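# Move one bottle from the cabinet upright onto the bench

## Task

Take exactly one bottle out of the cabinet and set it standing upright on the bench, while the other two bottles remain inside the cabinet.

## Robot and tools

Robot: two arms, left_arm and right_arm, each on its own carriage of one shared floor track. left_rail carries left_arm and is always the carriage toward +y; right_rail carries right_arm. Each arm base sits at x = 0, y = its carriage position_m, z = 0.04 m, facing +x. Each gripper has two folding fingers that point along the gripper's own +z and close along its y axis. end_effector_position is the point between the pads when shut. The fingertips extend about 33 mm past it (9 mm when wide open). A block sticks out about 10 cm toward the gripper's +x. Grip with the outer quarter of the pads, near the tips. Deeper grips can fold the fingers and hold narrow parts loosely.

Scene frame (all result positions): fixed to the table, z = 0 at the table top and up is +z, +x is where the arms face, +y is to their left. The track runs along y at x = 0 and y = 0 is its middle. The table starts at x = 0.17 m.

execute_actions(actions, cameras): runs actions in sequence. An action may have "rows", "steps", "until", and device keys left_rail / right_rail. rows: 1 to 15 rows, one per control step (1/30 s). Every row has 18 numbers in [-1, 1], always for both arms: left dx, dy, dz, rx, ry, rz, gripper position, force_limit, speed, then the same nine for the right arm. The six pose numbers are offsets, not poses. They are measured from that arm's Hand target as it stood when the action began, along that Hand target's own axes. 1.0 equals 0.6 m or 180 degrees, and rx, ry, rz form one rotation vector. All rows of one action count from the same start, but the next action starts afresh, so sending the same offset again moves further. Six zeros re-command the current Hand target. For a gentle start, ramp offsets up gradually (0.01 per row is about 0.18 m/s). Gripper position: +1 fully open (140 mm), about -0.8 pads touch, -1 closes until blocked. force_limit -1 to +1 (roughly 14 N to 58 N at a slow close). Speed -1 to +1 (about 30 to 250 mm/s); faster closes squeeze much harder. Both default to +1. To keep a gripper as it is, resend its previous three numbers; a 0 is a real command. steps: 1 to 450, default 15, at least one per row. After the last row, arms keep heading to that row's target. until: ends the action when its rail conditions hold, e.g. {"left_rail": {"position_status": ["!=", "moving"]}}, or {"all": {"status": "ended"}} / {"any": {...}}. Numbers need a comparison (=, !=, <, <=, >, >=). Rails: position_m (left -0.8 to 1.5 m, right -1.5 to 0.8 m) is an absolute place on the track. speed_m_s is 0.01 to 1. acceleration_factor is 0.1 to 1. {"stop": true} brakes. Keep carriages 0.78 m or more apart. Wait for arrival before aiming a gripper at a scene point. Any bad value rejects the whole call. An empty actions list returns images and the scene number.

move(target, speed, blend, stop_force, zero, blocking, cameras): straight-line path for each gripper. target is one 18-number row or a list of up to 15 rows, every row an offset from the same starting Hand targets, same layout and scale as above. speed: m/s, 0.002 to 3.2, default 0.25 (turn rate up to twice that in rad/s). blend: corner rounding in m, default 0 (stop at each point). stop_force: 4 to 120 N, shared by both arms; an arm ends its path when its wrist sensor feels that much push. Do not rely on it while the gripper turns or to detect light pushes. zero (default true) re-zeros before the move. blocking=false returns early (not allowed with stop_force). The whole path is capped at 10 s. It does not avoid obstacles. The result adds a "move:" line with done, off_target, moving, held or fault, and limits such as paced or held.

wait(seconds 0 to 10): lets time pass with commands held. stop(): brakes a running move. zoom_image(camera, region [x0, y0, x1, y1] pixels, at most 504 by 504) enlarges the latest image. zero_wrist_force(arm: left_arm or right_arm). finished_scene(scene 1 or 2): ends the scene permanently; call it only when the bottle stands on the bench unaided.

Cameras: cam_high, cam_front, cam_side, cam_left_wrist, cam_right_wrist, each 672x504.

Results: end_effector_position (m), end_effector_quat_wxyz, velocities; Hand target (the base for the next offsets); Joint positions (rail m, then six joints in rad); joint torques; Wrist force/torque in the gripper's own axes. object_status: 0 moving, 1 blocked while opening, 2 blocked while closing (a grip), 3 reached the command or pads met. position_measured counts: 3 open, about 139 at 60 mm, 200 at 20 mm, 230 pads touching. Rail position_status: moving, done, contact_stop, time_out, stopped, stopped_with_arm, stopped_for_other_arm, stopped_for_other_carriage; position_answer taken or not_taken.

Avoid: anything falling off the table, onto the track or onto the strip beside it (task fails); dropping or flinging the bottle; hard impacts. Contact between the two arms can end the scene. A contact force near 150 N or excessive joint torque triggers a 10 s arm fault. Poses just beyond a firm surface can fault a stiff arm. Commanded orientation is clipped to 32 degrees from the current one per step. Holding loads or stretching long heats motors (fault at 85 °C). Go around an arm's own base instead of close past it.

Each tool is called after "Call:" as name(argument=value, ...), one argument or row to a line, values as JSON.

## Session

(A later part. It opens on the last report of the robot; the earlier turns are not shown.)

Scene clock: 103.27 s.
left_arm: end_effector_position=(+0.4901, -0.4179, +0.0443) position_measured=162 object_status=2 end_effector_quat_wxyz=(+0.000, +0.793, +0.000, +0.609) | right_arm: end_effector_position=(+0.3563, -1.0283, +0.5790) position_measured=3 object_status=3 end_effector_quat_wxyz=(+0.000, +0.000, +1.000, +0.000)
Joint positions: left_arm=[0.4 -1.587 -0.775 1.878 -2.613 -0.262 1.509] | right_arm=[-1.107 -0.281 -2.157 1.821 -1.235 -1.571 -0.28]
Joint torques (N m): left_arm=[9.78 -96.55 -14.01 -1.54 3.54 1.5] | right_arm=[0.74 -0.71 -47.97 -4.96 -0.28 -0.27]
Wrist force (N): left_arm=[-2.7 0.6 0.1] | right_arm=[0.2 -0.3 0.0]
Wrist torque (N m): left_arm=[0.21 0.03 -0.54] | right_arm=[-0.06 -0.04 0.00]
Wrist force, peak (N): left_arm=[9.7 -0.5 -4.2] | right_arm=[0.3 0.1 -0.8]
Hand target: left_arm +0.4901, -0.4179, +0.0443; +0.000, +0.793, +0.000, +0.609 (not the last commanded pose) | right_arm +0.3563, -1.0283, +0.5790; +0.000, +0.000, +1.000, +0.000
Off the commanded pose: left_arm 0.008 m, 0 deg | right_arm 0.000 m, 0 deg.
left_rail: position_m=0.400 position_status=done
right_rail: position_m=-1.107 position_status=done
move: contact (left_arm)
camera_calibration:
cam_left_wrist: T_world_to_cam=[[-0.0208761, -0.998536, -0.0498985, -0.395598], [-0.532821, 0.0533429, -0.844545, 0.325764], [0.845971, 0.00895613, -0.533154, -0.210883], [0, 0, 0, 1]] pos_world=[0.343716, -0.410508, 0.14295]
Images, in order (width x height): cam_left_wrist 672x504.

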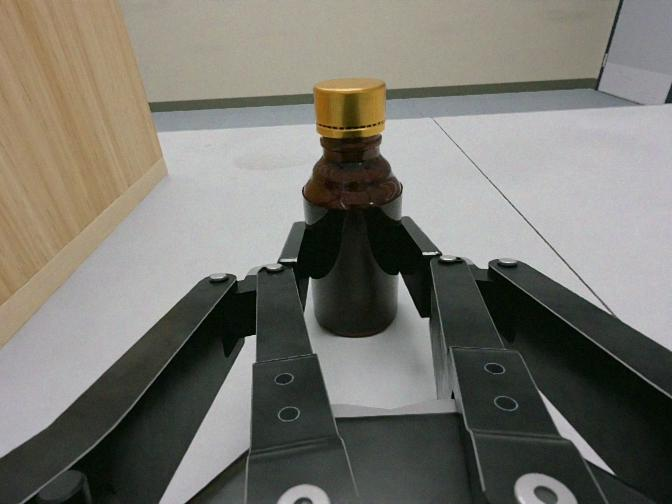

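Call:
move(
  target=[-0.0016,0,0.0004,0,0,0,-1,-0.3,-1,0,0,0,0,0,0,1,1,1],
  speed=0.01,
)

Call:
execute_actions(
  actions=[
    {"rows":[[0,0,0,0,0,0,0,-0.3,-1,0,0,0,0,0,0,1,1,1]],"steps":45},
  ],
)

Call:
move(
  target=[
    [0.004,0,-0.15,0,0,0,0,-0.3,-1,0,0,0,0,0,0,1,1,1],
    [0.3,0,-0.22,0,0,0,0,-0.3,-1,0,0,0,0,0,0,1,1,1],
  ],
  speed=[0.1,0.3],
  blend=0.02,
  cameras=["cam_left_wrist","cam_high"],
)

Scene clock: 107.90 s.
left_arm: end_effector_position=(+0.4901, -0.4179, +0.0435) position_measured=162 object_status=2 end_effector_quat_wxyz=(+0.000, +0.793, +0.000, +0.609) | right_arm: end_effector_position=(+0.3563, -1.0283, +0.5790) position_measured=3 object_status=3 end_effector_quat_wxyz=(+0.000, +0.000, +1.000, +0.000)
Joint positions: left_arm=[0.4 -1.587 -0.774 1.878 -2.615 -0.262 1.509] | right_arm=[-1.107 -0.281 -2.157 1.821 -1.235 -1.571 -0.28]
Joint torques (N m): left_arm=[-1.79 -53.08 -32.52 -6.27 -5.28 -2.39] | right_arm=[1.69 -0.86 -47.72 -4.7 -0.37 -0.25]
Wrist force (N): left_arm=[25.4 -3.6 -7.9] | right_arm=[-0.5 -0.3 -0.8]
Wrist torque (N m): left_arm=[0.28 0.24 -0.73] | right_arm=[-0.06 0.12 -0.01]
Wrist force, peak (N): left_arm=[25.4 -3.6 -7.9] | right_arm=[-0.2 -0.3 -0.9]
Hand target: left_arm +0.4901, -0.4179, +0.0433; +0.000, +0.793, +0.000, +0.609 | right_arm +0.3563, -1.0283, +0.5790; +0.000, +0.000, +1.000, +0.000
Off the commanded pose: left_arm 0.000 m, 0 deg | right_arm 0.000 m, 0 deg.
left_rail: position_m=0.400 position_status=done
right_rail: position_m=-1.107 position_status=done
move: done

Scene clock: 109.60 s.
left_arm: end_effector_position=(+0.4901, -0.4179, +0.0433) position_measured=129 object_status=3 end_effector_quat_wxyz=(+0.000, +0.793, +0.000, +0.609) | right_arm: end_effector_position=(+0.3563, -1.0283, +0.5790) position_measured=3 object_status=3 end_effector_quat_wxyz=(+0.000, +0.000, +1.000, +0.000)
Joint positions: left_arm=[0.4 -1.587 -0.774 1.878 -2.615 -0.262 1.509] | right_arm=[-1.107 -0.281 -2.157 1.821 -1.235 -1.571 -0.28]
Joint torques (N m): left_arm=[-13.29 -94.85 -40.2 -6.6 4.54 -2.45] | right_arm=[3.33 -0.48 -47.59 -4.86 -0.29 -0.35]
Wrist force (N): left_arm=[-0.2 0.6 -0.4] | right_arm=[0.0 0.4 -0.2]
Wrist torque (N m): left_arm=[0.22 0.05 -0.53] | right_arm=[0.09 0.00 0.00]
Wrist force, peak (N): left_arm=[25.5 -3.7 -8.1] | right_arm=[-0.8 0.2 -0.8]
Hand target: left_arm +0.4901, -0.4179, +0.0433; +0.000, +0.793, +0.000, +0.609 | right_arm +0.3563, -1.0283, +0.5790; +0.000, +0.000, +1.000, +0.000
Off the commanded pose: left_arm 0.000 m, 0 deg | right_arm 0.000 m, 0 deg.
left_rail: position_m=0.400 position_status=done
right_rail: position_m=-1.107 position_status=done

Scene clock: 111.97 s.
left_arm: end_effector_position=(+0.4091, -0.4179, +0.2513) position_measured=129 object_status=3 end_effector_quat_wxyz=(+0.000, +0.793, +0.000, +0.609) | right_arm: end_effector_position=(+0.3563, -1.0283, +0.5790) position_measured=3 object_status=3 end_effector_quat_wxyz=(+0.000, +0.000, +1.000, +0.000)
Joint positions: left_arm=[0.4 -1.687 -1.115 1.852 -1.9 -0.286 1.148] | right_arm=[-1.107 -0.281 -2.157 1.821 -1.235 -1.571 -0.28]
Joint torques (N m): left_arm=[-12.77 -83.18 -54.44 -0.29 0.89 -2.47] | right_arm=[2.12 -0.95 -47.7 -4.84 -0.37 -0.4]
Wrist force (N): left_arm=[-0.2 0.4 -0.3] | right_arm=[-0.3 0.1 0.1]
Wrist torque (N m): left_arm=[0.17 0.06 -0.34] | right_arm=[0.02 0.08 0.00]
Wrist force, peak (N): left_arm=[-3.0 0.4 -1.0] | right_arm=[-0.4 -0.1 -0.9]
Hand target: left_arm +0.4091, -0.4179, +0.2513; +0.000, +0.793, +0.000, +0.609 | right_arm +0.3563, -1.0283, +0.5790; +0.000, +0.000, +1.000, +0.000
Off the commanded pose: left_arm 0.000 m, 0 deg | right_arm 0.000 m, 0 deg.
left_rail: position_m=0.400 position_status=done
right_rail: position_m=-1.107 position_status=done
move: done
camera_calibration:
cam_left_wrist: T_world_to_cam=[[-0.020962, -0.998537, -0.0498474, -0.386854], [-0.532816, 0.0533455, -0.844548, 0.457476], [0.845971, 0.00885614, -0.533155, -0.0321231], [0, 0, 0, 1]] pos_world=[0.262816, -0.410408, 0.34995]
Images, in order (width x height): cam_high 672x504, cam_left_wrist 672x504.

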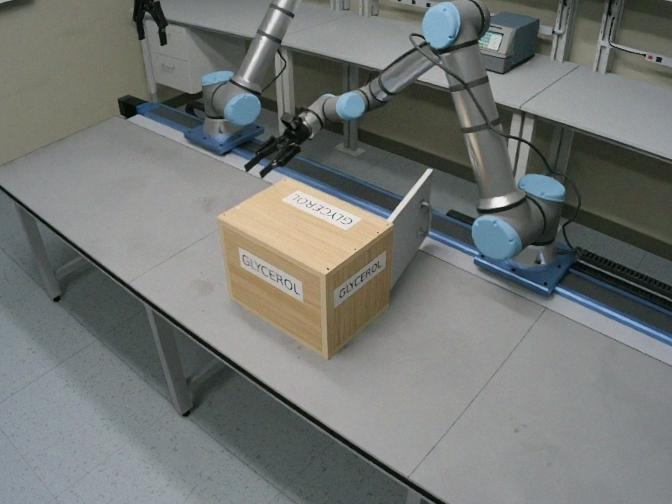

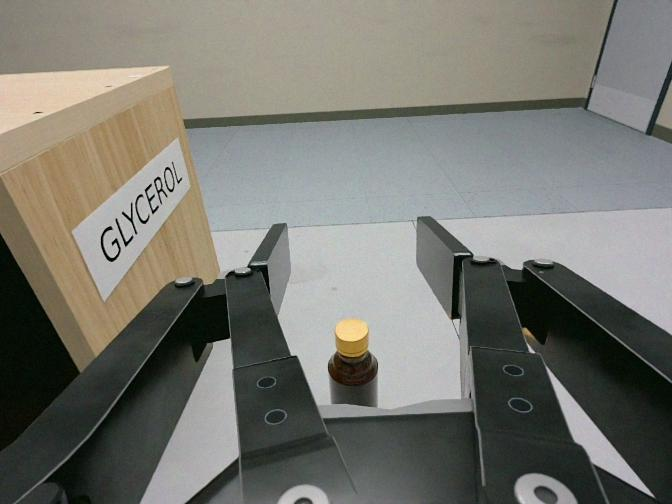

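Call:
zoom_image(
  camera="cam_left_wrist",
  region=[470, 280, 600, 400],
)

Call:
execute_actions(
  actions=[
    {"left_rail":{"position_m":0.8},"steps":200,"until":{"left_rail":{"position_status":["!=","moving"]}}},
  ],
  cameras=["cam_side","cam_front","cam_left_wrist"],
)

Scaled by 3.877.

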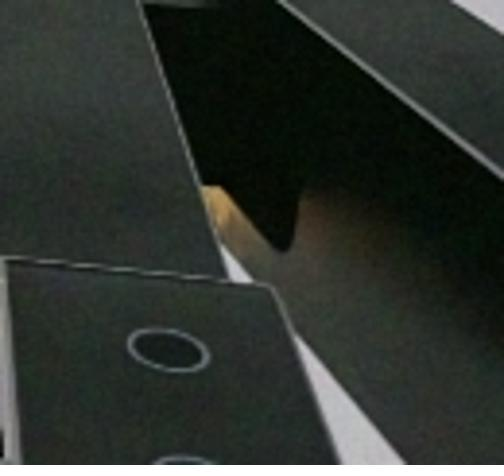

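Scene clock: 116.67 s.
left_arm: end_effector_position=(+0.4091, -0.0179, +0.2513) position_measured=129 object_status=3 end_effector_quat_wxyz=(+0.000, +0.793, +0.000, +0.609) | right_arm: end_effector_position=(+0.3563, -1.0283, +0.5790) position_measured=3 object_status=3 end_effector_quat_wxyz=(+0.000, +0.000, +1.000, +0.000)
Joint positions: left_arm=[0.8 -1.687 -1.115 1.851 -1.9 -0.286 1.148] | right_arm=[-1.107 -0.281 -2.157 1.821 -1.235 -1.571 -0.28]
Joint torques (N m): left_arm=[0.19 -68.25 -43.04 -2.16 3.39 -2.82] | right_arm=[2.18 -0.6 -47.72 -4.81 -0.25 -0.25]
Wrist force (N): left_arm=[0.3 0.3 0.3] | right_arm=[0.1 -0.2 -0.4]
Wrist torque (N m): left_arm=[0.16 -0.03 -0.33] | right_arm=[-0.04 -0.03 0.00]
Wrist force, peak (N): left_arm=[0.3 2.1 -0.3] | right_arm=[-0.3 -0.6 -0.6]
Hand target: left_arm +0.4091, -0.0179, +0.2513; +0.000, +0.793, +0.000, +0.609 | right_arm +0.3563, -1.0283, +0.5790; +0.000, +0.000, +1.000, +0.000
Tool commands: left_gripper/position=+0.0 left_gripper/force_limit=-0.3 left_gripper/speed=-1.0 right_gripper/position=+1.0 right_gripper/force_limit=+1.0 right_gripper/speed=+1.0
Off the commanded pose: left_arm 0.000 m, 0 deg | right_arm 0.000 m, 0 deg.
left_rail: position_m=0.800 position_status=done
right_rail: position_m=-1.107 position_status=done
camera_calibration:
cam_left_wrist: T_world_to_cam=[[-0.0208761, -0.998536, -0.0498985, 0.0124543], [-0.532821, 0.0533429, -0.844545, 0.43609], [0.845971, 0.00895613, -0.533154, -0.035579], [0, 0, 0, 1]] pos_world=[0.262716, -0.0105076, 0.34995]
Images, in order (width x height): cam_front 672x504, cam_side 672x504, cam_left_wrist 672x504.

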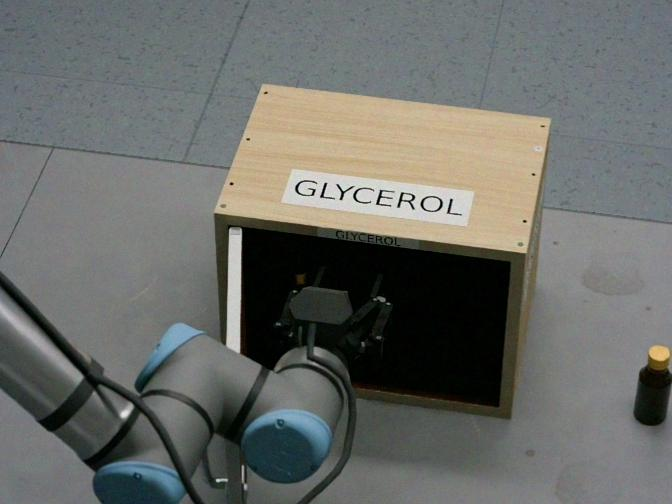

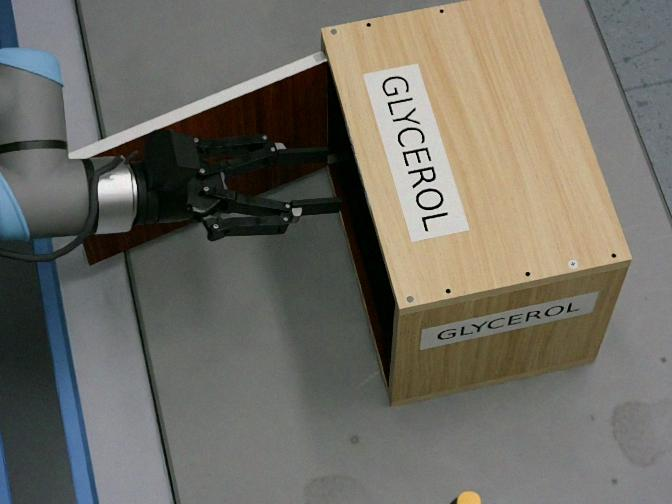

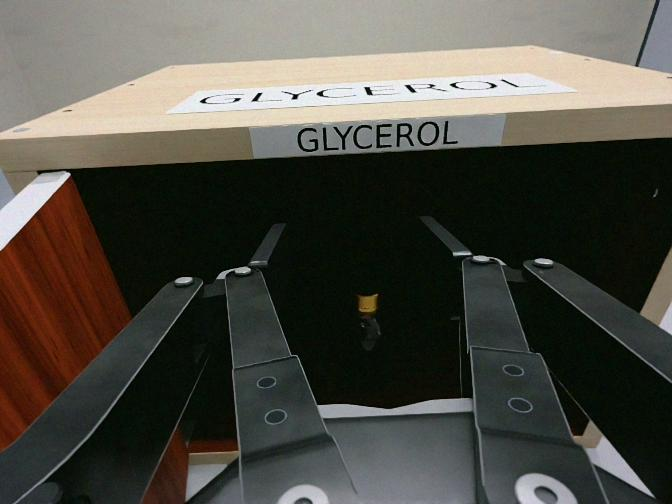

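Call:
move(
  target=[
    [0.4025,0,-0.108,0,0,0,-1,-1,-1,0,0,0,0,0,0,1,1,1],
    [0.312,-0.3317,-0.439,-0.3587,0.0743,0.0473,-1,-1,-1,0,0,0,0,0,0,1,1,1],
    [-0.2677,-0.3317,-0.2838,-0.3587,0.0743,0.0473,-1,-1,-1,0,0,0,0,0,0,1,1,1],
  ],
  speed=[0.2,0.3,0.3],
  cameras=["cam_side","cam_high","cam_left_wrist"],
)

Scene clock: 132.60 s.
left_arm: end_effector_position=(+0.2038, +0.1849, +0.2334) position_measured=230 object_status=3 end_effector_quat_wxyz=(+0.368, +0.615, -0.389, +0.579) | right_arm: end_effector_position=(+0.3563, -1.0283, +0.5790) position_measured=3 object_status=3 end_effector_quat_wxyz=(+0.000, +0.000, +1.000, +0.000)
Joint positions: left_arm=[0.8 -1.973 -0.861 2.696 -4.889 -0.729 3.074] | right_arm=[-1.107 -0.281 -2.157 1.821 -1.235 -1.571 -0.28]
Joint torques (N m): left_arm=[14.24 -56.74 24.1 0.45 -1.66 -2.82] | right_arm=[0.79 -1.17 -47.93 -4.58 -0.26 -0.32]
Wrist force (N): left_arm=[0.3 0.9 -0.9] | right_arm=[0.0 0.3 -0.2]
Wrist torque (N m): left_arm=[0.31 -0.07 -0.39] | right_arm=[0.06 0.00 0.00]
Wrist force, peak (N): left_arm=[-9.1 -1.2 -1.6] | right_arm=[0.1 -0.3 -1.0]
Hand target: left_arm +0.2038, +0.1849, +0.2335; +0.368, +0.615, -0.389, +0.579 (not the last commanded pose) | right_arm +0.3563, -1.0283, +0.5790; +0.000, +0.000, +1.000, +0.000
Off the commanded pose: left_arm 0.093 m, 3 deg | right_arm 0.000 m, 0 deg.
left_rail: position_m=0.800 position_status=done
right_rail: position_m=-1.107 position_status=done
move: held (left_arm; a check stopped the path); path passed 2 of 3 targets; limits=held
pose unreachable (left arm): on one or more control steps of this call, first in action 0 (counted from 0), this arm could not follow its commanded pose, so it was not sent that pose on those steps. It may still have moved: this result reports where it is.
cause: moving toward the commanded pose would bring a part of the arm (just beyond joint 5 (wrist 1)) too close to the robot's own body.
camera_calibration:
cam_left_wrist: T_world_to_cam=[[-0.907106, -0.417752, -0.0514107, 0.283377], [-0.10346, 0.339698, -0.934827, 0.181406], [0.407989, -0.842668, -0.351362, 0.331041], [0, 0, 0, 1]] pos_world=[0.14076, 0.335715, 0.300467]
Images, in order (width x height): cam_high 672x504, cam_side 672x504, cam_left_wrist 672x504.

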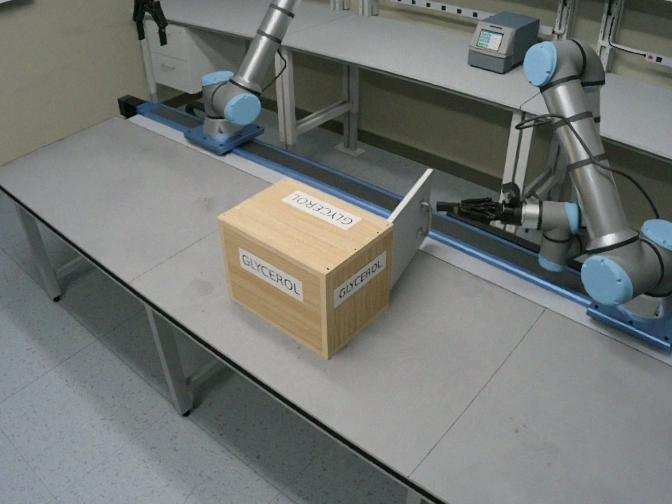

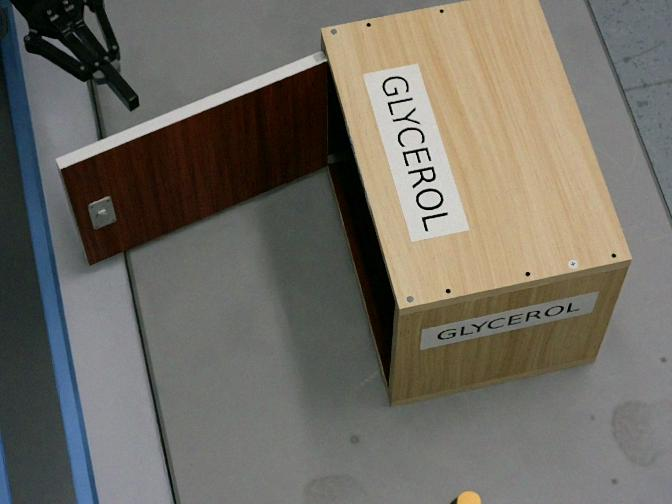

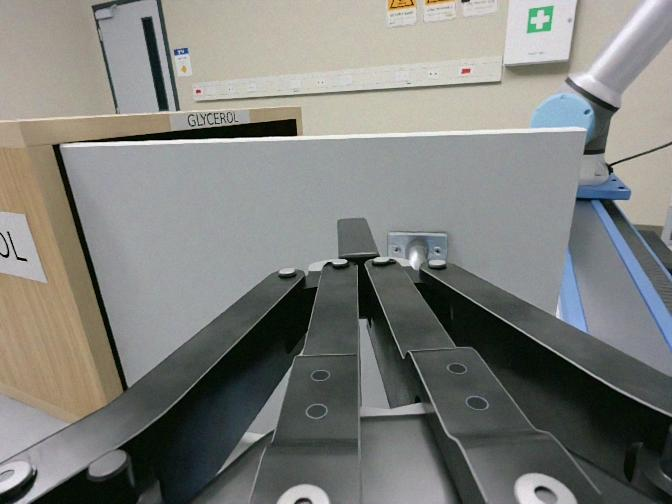

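Call:
move(
  target=[
    [0.0327,0.004,0.2148,0.0167,0,0,-1,-1,-1,0,0,0,0,0,0,1,1,1],
    [0.0387,0,0.3158,0.1056,0,0,-1,-1,-1,0,0,0,0,0,0,1,1,1],
    [0.0443,-0.0317,0.4118,0.1944,0,0,-1,-1,-1,0,0,0,0,0,0,1,1,1],
    [0.049,-0.0845,0.4908,0.2778,0,0,-1,-1,-1,0,0,0,0,0,0,1,1,1],
  ],
  speed=0.08,
  blend=0.01,
  stop_force=20,
  cameras=["cam_side","cam_left_wrist","cam_high"],
)

Scene clock: 151.20 s.
left_arm: end_effector_position=(+0.3761, -0.0606, +0.2456) position_measured=230 object_status=3 end_effector_quat_wxyz=(+0.073, +0.713, -0.107, +0.689) | right_arm: end_effector_position=(+0.3563, -1.0283, +0.5790) position_measured=3 object_status=3 end_effector_quat_wxyz=(+0.000, +0.000, +1.000, +0.000)
Joint positions: left_arm=[0.8 -1.737 -0.779 1.853 -3.805 -0.097 2.777] | right_arm=[-1.107 -0.281 -2.157 1.821 -1.235 -1.571 -0.28]
Joint torques (N m): left_arm=[8.15 -92.11 -11.2 0.85 2.87 -2.78] | right_arm=[2.72 -2.41 -47.38 -4.76 -0.44 -0.34]
Wrist force (N): left_arm=[0.1 1.6 -2.2] | right_arm=[0.2 0.2 -0.1]
Wrist torque (N m): left_arm=[0.40 0.21 -0.34] | right_arm=[0.04 -0.04 0.00]
Wrist force, peak (N): left_arm=[-1.6 1.2 -6.6] | right_arm=[-0.4 0.1 -1.1]
Hand target: left_arm +0.3761, -0.0606, +0.2456; +0.073, +0.713, -0.107, +0.689 | right_arm +0.3563, -1.0283, +0.5790; +0.000, +0.000, +1.000, +0.000
Off the commanded pose: left_arm 0.000 m, 0 deg | right_arm 0.000 m, 0 deg.
left_rail: position_m=0.800 position_status=done
right_rail: position_m=-1.107 position_status=done
move: done
camera_calibration:
cam_left_wrist: T_world_to_cam=[[-0.261965, -0.960221, -0.0966985, 0.0733586], [-0.29808, 0.175804, -0.938212, 0.358163], [0.91789, -0.216955, -0.332277, -0.100485], [0, 0, 0, 1]] pos_world=[0.218213, -0.0143266, 0.309738]
Images, in order (width x height): cam_high 672x504, cam_side 672x504, cam_left_wrist 672x504.

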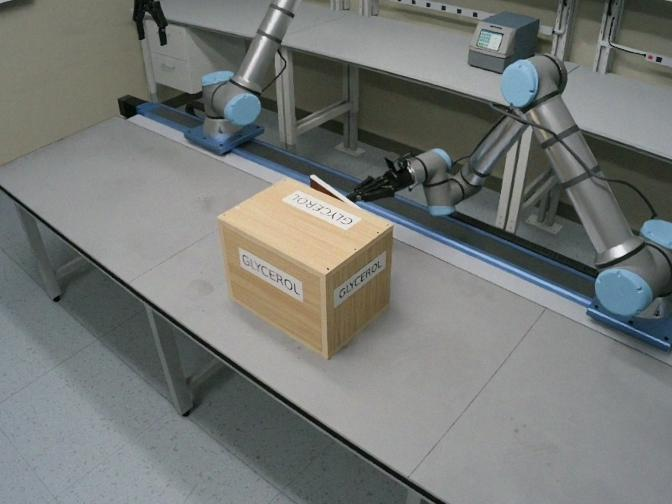

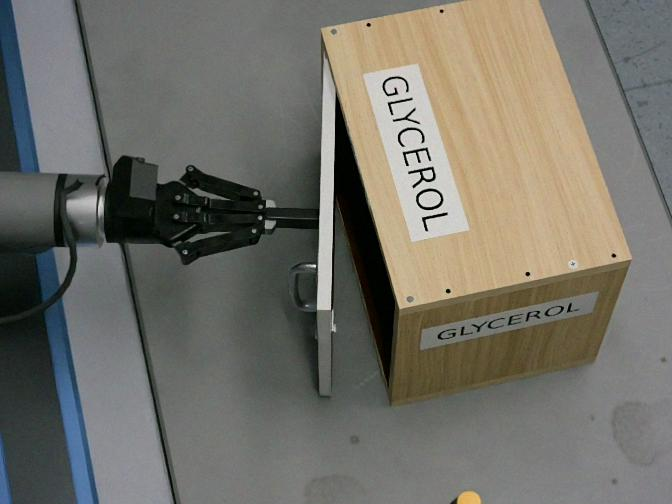

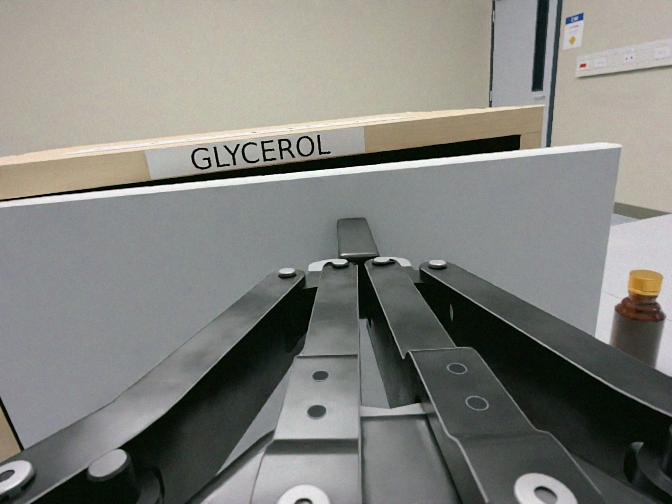

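Call:
move(
  target=[0.007,0,0.1063,0.08,0,0,-1,-1,-1,0,0,0,0,0,0,1,1,1],
  speed=0.035,
  stop_force=15,
  cameras=["cam_side"],
)

Call:
move(
  target=[0,0,-0.12,0,0,0,-1,-1,-1,0,0,0,0,0,0,1,1,1],
  speed=0.15,
  cameras=["cam_side","cam_front"],
)

Scene clock: 158.80 s.
left_arm: end_effector_position=(+0.4308, -0.0749, +0.2470) position_measured=230 object_status=3 end_effector_quat_wxyz=(+0.009, +0.699, -0.044, +0.714) | right_arm: end_effector_position=(+0.3563, -1.0283, +0.5790) position_measured=3 object_status=3 end_effector_quat_wxyz=(+0.000, +0.000, +1.000, +0.000)
Joint positions: left_arm=[0.8 -1.669 -0.733 1.74 -3.468 0.03 2.511] | right_arm=[-1.107 -0.281 -2.157 1.821 -1.235 -1.571 -0.28]
Joint torques (N m): left_arm=[-13.06 -98.83 -14.59 0.42 0.55 -2.53] | right_arm=[1.31 -2.92 -47.9 -4.8 -0.34 -0.34]
Wrist force (N): left_arm=[-0.6 0.8 -2.3] | right_arm=[-0.2 0.0 -0.3]
Wrist torque (N m): left_arm=[0.38 0.07 -0.40] | right_arm=[-0.01 0.04 0.00]
Wrist force, peak (N): left_arm=[-2.7 -6.3 -27.2] | right_arm=[-0.4 -0.8 -0.7]
Hand target: left_arm +0.4308, -0.0749, +0.2470; +0.009, +0.699, -0.044, +0.714 (not the last commanded pose) | right_arm +0.3563, -1.0283, +0.5790; +0.000, +0.000, +1.000, +0.000
Off the commanded pose: left_arm 0.007 m, 5 deg | right_arm 0.000 m, 0 deg.
left_rail: position_m=0.800 position_status=done
right_rail: position_m=-1.107 position_status=done
move: contact (left_arm)
Images, in order (width x height): cam_side 672x504.

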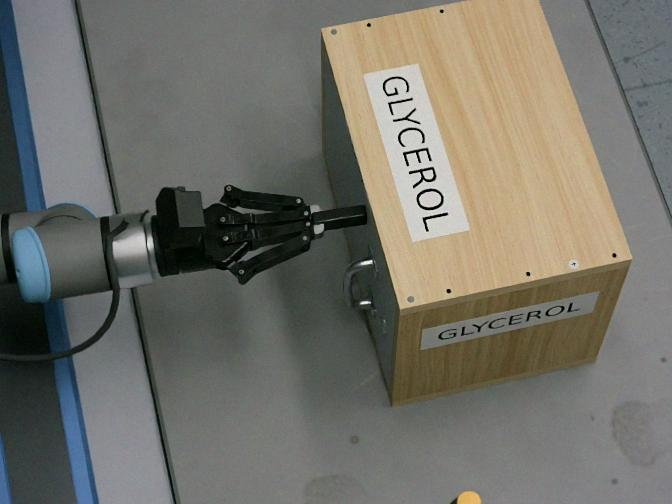

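Scene clock: 160.60 s.
left_arm: end_effector_position=(+0.3591, -0.0695, +0.2455) position_measured=230 object_status=3 end_effector_quat_wxyz=(+0.010, +0.697, -0.044, +0.716) | right_arm: end_effector_position=(+0.3563, -1.0283, +0.5790) position_measured=3 object_status=3 end_effector_quat_wxyz=(+0.000, +0.000, +1.000, +0.000)
Joint positions: left_arm=[0.8 -1.755 -0.662 1.649 -3.901 0.11 2.965] | right_arm=[-1.107 -0.281 -2.157 1.821 -1.235 -1.571 -0.28]
Joint torques (N m): left_arm=[-13.42 -80.21 -39.87 -4.93 2.56 1.88] | right_arm=[2.22 -1.67 -48.13 -4.79 -0.31 -0.36]
Wrist force (N): left_arm=[0.1 0.7 -0.5] | right_arm=[0.2 -0.2 -0.3]
Wrist torque (N m): left_arm=[0.33 -0.01 -0.54] | right_arm=[-0.04 -0.06 0.00]
Wrist force, peak (N): left_arm=[-1.1 0.8 -2.4] | right_arm=[-0.4 0.2 -1.0]
Hand target: left_arm +0.3590, -0.0695, +0.2457; +0.009, +0.699, -0.044, +0.714 | right_arm +0.3563, -1.0283, +0.5790; +0.000, +0.000, +1.000, +0.000
Off the commanded pose: left_arm 0.000 m, 0 deg | right_arm 0.000 m, 0 deg.
left_rail: position_m=0.800 position_status=done
right_rail: position_m=-1.107 position_status=done
move: done
Images, in order (width x height): cam_front 672x504, cam_side 672x504.

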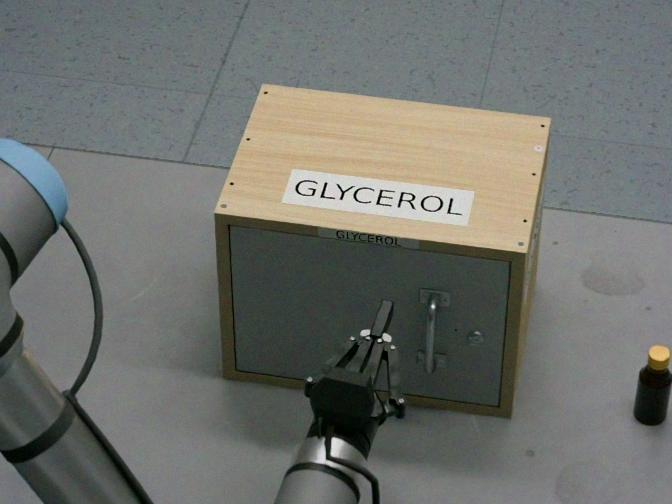

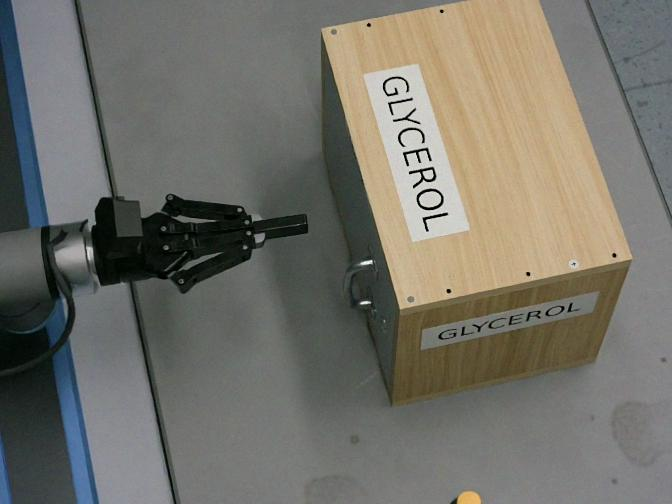

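Call:
finished_scene(
  scene=2,
)

The scene is finished: the task was done.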